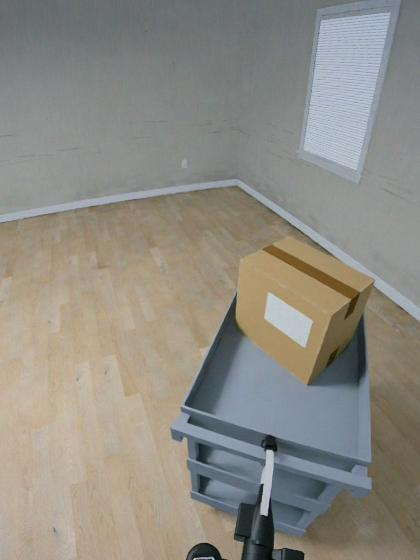

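Emit:
move(blocking=false, cameras=[], r2={"base": {"translate_m": -0.11, "strafe_m": -0.37}, "joints": {"wrist_yaw_rad": 0.0}, "speeds": {"wrist_yaw_rad": 0.07}, "pace": "slow", "contact_limits": {"strafe_m": 0.6}})

Emit:
wait(seconds=9, cameras=["r2_head_camera", "r2_head_left_camera", "r2_head_right_camera", "r1_head_right_camera"])

Scene clock: 2346.43 s.
move: r2 moving
r1.base_odometry: x=-1.825 y=+1.918 heading=+0.800
r1.turned_by_wheels: +0.000
r1.turned_by_imu: +0.000
r1.base_tilt: forward=-1.6 right=+1.3
r1.lidar_m: 1.88 2.59 0.38 0.44 4.60 2.77 2.17 2.13 1.54 0.25 4.12 1.40
r1.base_status: not commanded
r1.joint_positions: lift_m=+0.127 arm_m=+0.000 wrist_yaw_rad=+3.089 wrist_pitch_rad=+0.002 wrist_roll_rad=+0.000 gripper_m=+0.056
r1.joint_status: not commanded
r1.measured_speeds: translate_m=+0.000 strafe_m=+0.000 rotate_rad=+0.000 lift_m=+0.000 arm_m=+0.000 wrist_yaw_rad=+0.000 wrist_pitch_rad=+0.000 wrist_roll_rad=+0.000
r1.motor_effort: lift_m=+20(20) arm_m=-4(4) wheel_0=+3(4) wheel_1=-7(7) wheel_2=+8(8)
r1.servo_current: wrist_yaw_rad=39(59) wrist_pitch_rad=39(52) wrist_roll_rad=52(59) gripper_m=39(46)
r1.contact_limits: translate_m 0.9
r1.hand_pose: x=-0.1125 y=+0.1024 z=+0.3046 quat_wxyz=(+0.026, -0.001, +0.000, +1.000) (m; r1's base frame)
r1.wrist_depth_mm: 137 138 - - - - - / 112 139 - - - - - / 116 139 270 - - - - / 137 159 - - - - - / 1708 - - - - - - / 1160 1205 195 1182 190 1160 1138 / 842 750 759 167 750 778 809
r2.base_odometry: x=-1.095 y=-2.605 heading=+0.718
r2.turned_by_wheels: +0.001
r2.turned_by_imu: +0.001
r2.base_tilt: forward=-0.7 right=+0.0
r2.lidar_m: 0.38 4.17 3.17 2.62 0.60 0.41 0.49 1.66 1.81 2.19 0.42 0.38
r2.base_status: translate_m moving; strafe_m moving
r2.joint_positions: lift_m=+0.688 arm_m=+0.000 wrist_yaw_rad=-0.271 wrist_pitch_rad=+0.006 wrist_roll_rad=+1.569 gripper_m=-0.037
r2.joint_status: wrist_yaw_rad moving
r2.measured_speeds: translate_m=-0.015 strafe_m=-0.048 rotate_rad=+0.002 lift_m=+0.000 arm_m=+0.000 wrist_yaw_rad=+0.078 wrist_pitch_rad=+0.000 wrist_roll_rad=+0.000
r2.motor_effort: lift_m=+21(21) arm_m=-4(4) wheel_0=+12(13) wheel_1=-9(9) wheel_2=+6(7)
r2.servo_current: wrist_yaw_rad=39(85) wrist_pitch_rad=46(59) wrist_roll_rad=39(52) gripper_m=91(98)
r2.contact_limits: strafe_m 0.6
r2.hand_pose: x=+0.4254 y=-0.1613 z=+0.8641 quat_wxyz=(+0.701, +0.700, -0.093, -0.098) (m; r2's base frame)
r2.wrist_depth_mm: - - - 151 207 1537 539 / - - 597 154 212 741 - / - 508 455 158 217 809 - / - 496 473 162 221 831 - / - - 535 166 227 - - / - - 186 168 178 - - / - - - - 238 1576 500
pictures: none
No camera images: "cameras" was empty.

Scene clock: 2351.03 s.
earlier move: r2 done
r1.base_odometry: x=-1.825 y=+1.918 heading=+0.800
r1.turned_by_wheels: +0.000
r1.turned_by_imu: +0.000
r1.base_tilt: forward=-1.6 right=+1.3
r1.lidar_m: 1.87 0.56 0.57 1.37 4.60 2.76 2.17 2.11 1.55 0.25 4.12 1.38
r1.base_status: not commanded
r1.joint_positions: lift_m=+0.127 arm_m=+0.000 wrist_yaw_rad=+3.089 wrist_pitch_rad=+0.002 wrist_roll_rad=+0.000 gripper_m=+0.056
r1.joint_status: not commanded
r1.measured_speeds: translate_m=+0.000 strafe_m=+0.000 rotate_rad=+0.000 lift_m=+0.000 arm_m=+0.000 wrist_yaw_rad=+0.000 wrist_pitch_rad=+0.000 wrist_roll_rad=+0.000
r1.motor_effort: lift_m=+20(20) arm_m=-4(4) wheel_0=+4(4) wheel_1=-7(7) wheel_2=+8(8)
r1.servo_current: wrist_yaw_rad=59(78) wrist_pitch_rad=46(52) wrist_roll_rad=39(78) gripper_m=39(52)
r1.contact_limits: translate_m 0.9
r1.hand_pose: x=-0.1125 y=+0.1024 z=+0.3046 quat_wxyz=(+0.026, -0.001, +0.000, +1.000) (m; r1's base frame)
r1.wrist_depth_mm: 137 138 - - - - - / 113 138 - - - - - / 116 139 270 - - - - / 137 159 - - - - - / 1708 - - - - - - / 1182 1205 195 1160 190 1182 1138 / 842 750 759 167 750 778 820
r2.base_odometry: x=-0.939 y=-2.944 heading=+0.718
r2.turned_by_wheels: +0.000
r2.turned_by_imu: +0.001
r2.base_tilt: forward=-0.7 right=+0.1
r2.lidar_m: 0.38 0.39 3.55 2.90 0.58 0.66 - 1.38 1.55 1.88 1.84 0.45
r2.base_status: done
r2.joint_positions: lift_m=+0.688 arm_m=+0.000 wrist_yaw_rad=+0.001 wrist_pitch_rad=+0.006 wrist_roll_rad=+1.569 gripper_m=-0.037
r2.joint_status: all done
r2.measured_speeds: translate_m=+0.000 strafe_m=+0.000 rotate_rad=+0.000 lift_m=+0.000 arm_m=+0.000 wrist_yaw_rad=+0.000 wrist_pitch_rad=+0.000 wrist_roll_rad=+0.000
r2.motor_effort: lift_m=+21(21) arm_m=-3(4) wheel_0=+4(14) wheel_1=-5(9) wheel_2=+8(9)
r2.servo_current: wrist_yaw_rad=46(91) wrist_pitch_rad=46(59) wrist_roll_rad=39(59) gripper_m=91(104)
r2.contact_limits: strafe_m 0.6
r2.hand_pose: x=+0.4593 y=-0.0873 z=+0.8641 quat_wxyz=(+0.708, +0.707, +0.002, -0.002) (m; r2's base frame)
r2.wrist_depth_mm: - - - 182 244 1499 1160 / - - - 178 241 1618 517 / - - - 177 237 798 - / - - 469 234 235 842 - / - - 480 173 231 820 - / - - 186 170 178 - - / - - 564 - 228 - -
wait: 4.60 of 9 s (r2 has come to rest)
pictures: r1_head_right_camera, r2_head_camera, r2_head_left_camera, r2_head_right_camera
Images, in order (width x height): r1_head_right_camera 420x672, r2_head_camera 420x560, r2_head_left_camera 420x672, r2_head_right_camera 420x672.

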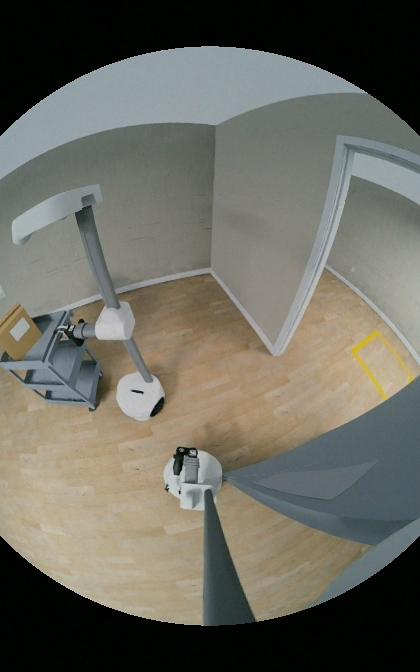

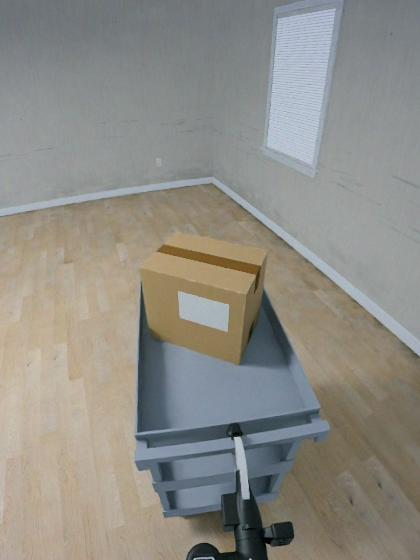

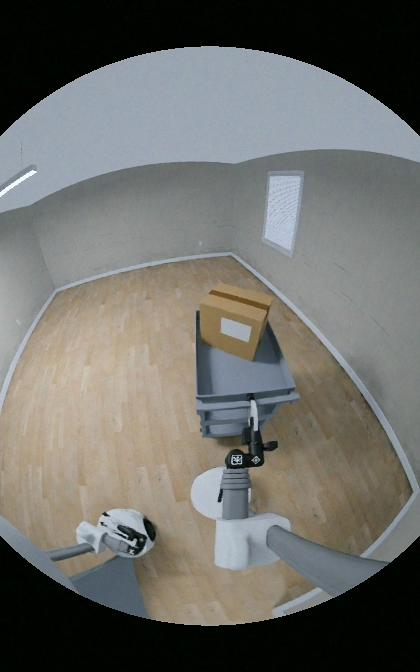

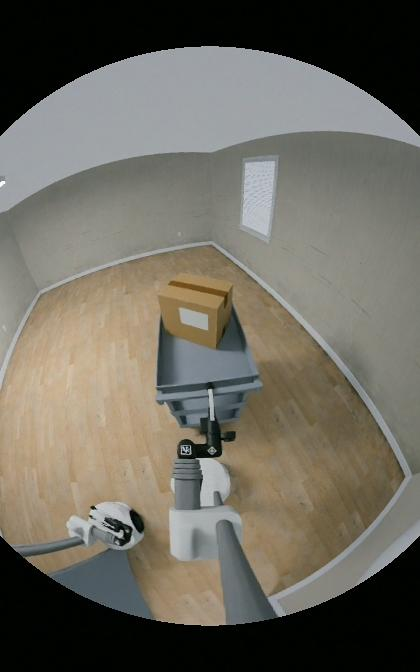

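Emit:
move(blocking=false, cameras=["r2_head_camera", "r2_head_left_camera", "r2_head_right_camera", "r1_head_camera"])

Scene clock: 2379.10 s.
r1.base_odometry: x=-1.825 y=+1.918 heading=+0.800
r1.turned_by_wheels: +0.000
r1.turned_by_imu: +0.000
r1.base_tilt: forward=-1.6 right=+1.3
r1.lidar_m: 1.88 0.57 0.59 1.34 4.60 2.78 2.17 2.13 1.51 0.25 4.11 1.37
r1.base_status: not commanded
r1.joint_positions: lift_m=+0.127 arm_m=+0.000 wrist_yaw_rad=+3.089 wrist_pitch_rad=+0.002 wrist_roll_rad=+0.000 gripper_m=+0.056
r1.joint_status: not commanded
r1.measured_speeds: translate_m=+0.000 strafe_m=+0.000 rotate_rad=+0.000 lift_m=+0.000 arm_m=+0.000 wrist_yaw_rad=+0.000 wrist_pitch_rad=+0.000 wrist_roll_rad=+0.000
r1.motor_effort: lift_m=+20(20) arm_m=-4(4) wheel_0=+4(4) wheel_1=-6(7) wheel_2=+8(8)
r1.servo_current: wrist_yaw_rad=46(78) wrist_pitch_rad=39(52) wrist_roll_rad=46(78) gripper_m=39(52)
r1.contact_limits: translate_m 0.9
r1.hand_pose: x=-0.1125 y=+0.1024 z=+0.3046 quat_wxyz=(+0.026, -0.001, +0.000, +1.000) (m; r1's base frame)
r1.wrist_depth_mm: 137 138 - - - - - / 112 139 - - - - - / 116 139 270 - - - - / 137 159 - - - - - / 1708 - - - - - - / 1205 1160 195 1205 191 1160 1138 / 831 750 759 167 750 778 820
r2.base_odometry: x=-0.939 y=-2.944 heading=+0.718
r2.turned_by_wheels: +0.000
r2.turned_by_imu: +0.000
r2.base_tilt: forward=-0.7 right=+0.1
r2.lidar_m: 0.36 0.38 3.55 2.94 0.58 0.65 - 1.39 1.58 1.85 1.85 0.44
r2.base_status: done
r2.joint_positions: lift_m=+0.688 arm_m=+0.000 wrist_yaw_rad=+0.001 wrist_pitch_rad=+0.006 wrist_roll_rad=+1.569 gripper_m=-0.037
r2.joint_status: all done
r2.measured_speeds: translate_m=+0.000 strafe_m=+0.000 rotate_rad=+0.000 lift_m=+0.000 arm_m=+0.000 wrist_yaw_rad=+0.000 wrist_pitch_rad=+0.000 wrist_roll_rad=+0.000
r2.motor_effort: lift_m=+21(21) arm_m=-4(4) wheel_0=+4(14) wheel_1=-5(9) wheel_2=+8(9)
r2.servo_current: wrist_yaw_rad=46(91) wrist_pitch_rad=46(59) wrist_roll_rad=46(59) gripper_m=91(104)
r2.contact_limits: strafe_m 0.6
r2.hand_pose: x=+0.4593 y=-0.0873 z=+0.8641 quat_wxyz=(+0.708, +0.707, +0.002, -0.002) (m; r2's base frame)
r2.wrist_depth_mm: - - - 181 244 1499 1160 / - - - 179 241 1618 521 / - - - 176 238 798 - / - - 466 233 236 854 - / - - 480 173 232 831 - / - - 186 170 179 - - / - - 569 - 228 - -
pictures: r1_head_camera, r2_head_camera, r2_head_left_camera, r2_head_right_camera
Images, in order (width x height): r1_head_camera 420x560, r2_head_camera 420x560, r2_head_left_camera 420x672, r2_head_right_camera 420x672.

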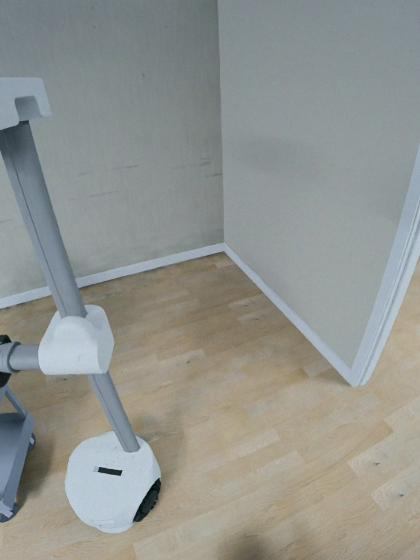

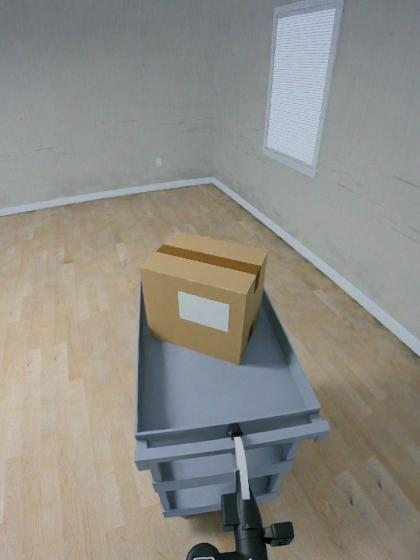

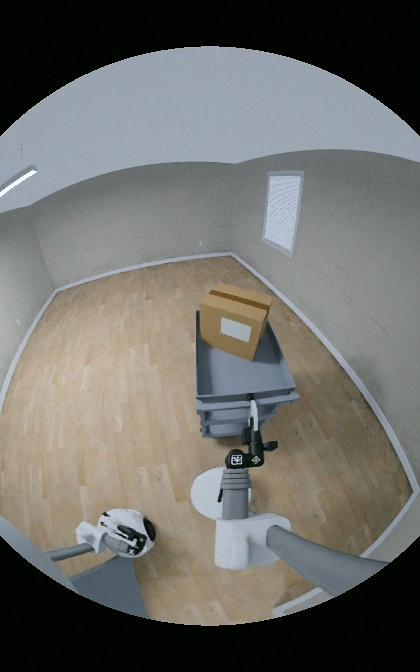

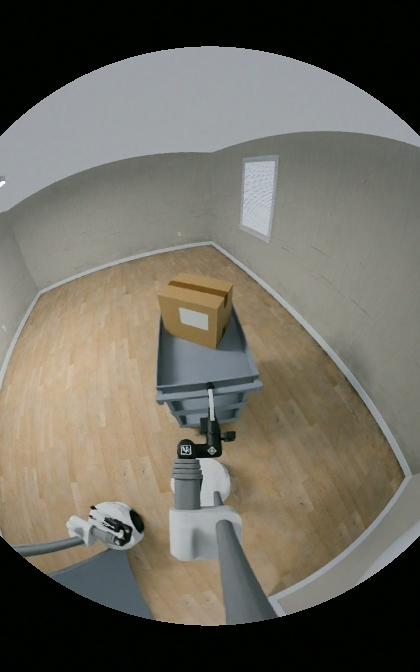

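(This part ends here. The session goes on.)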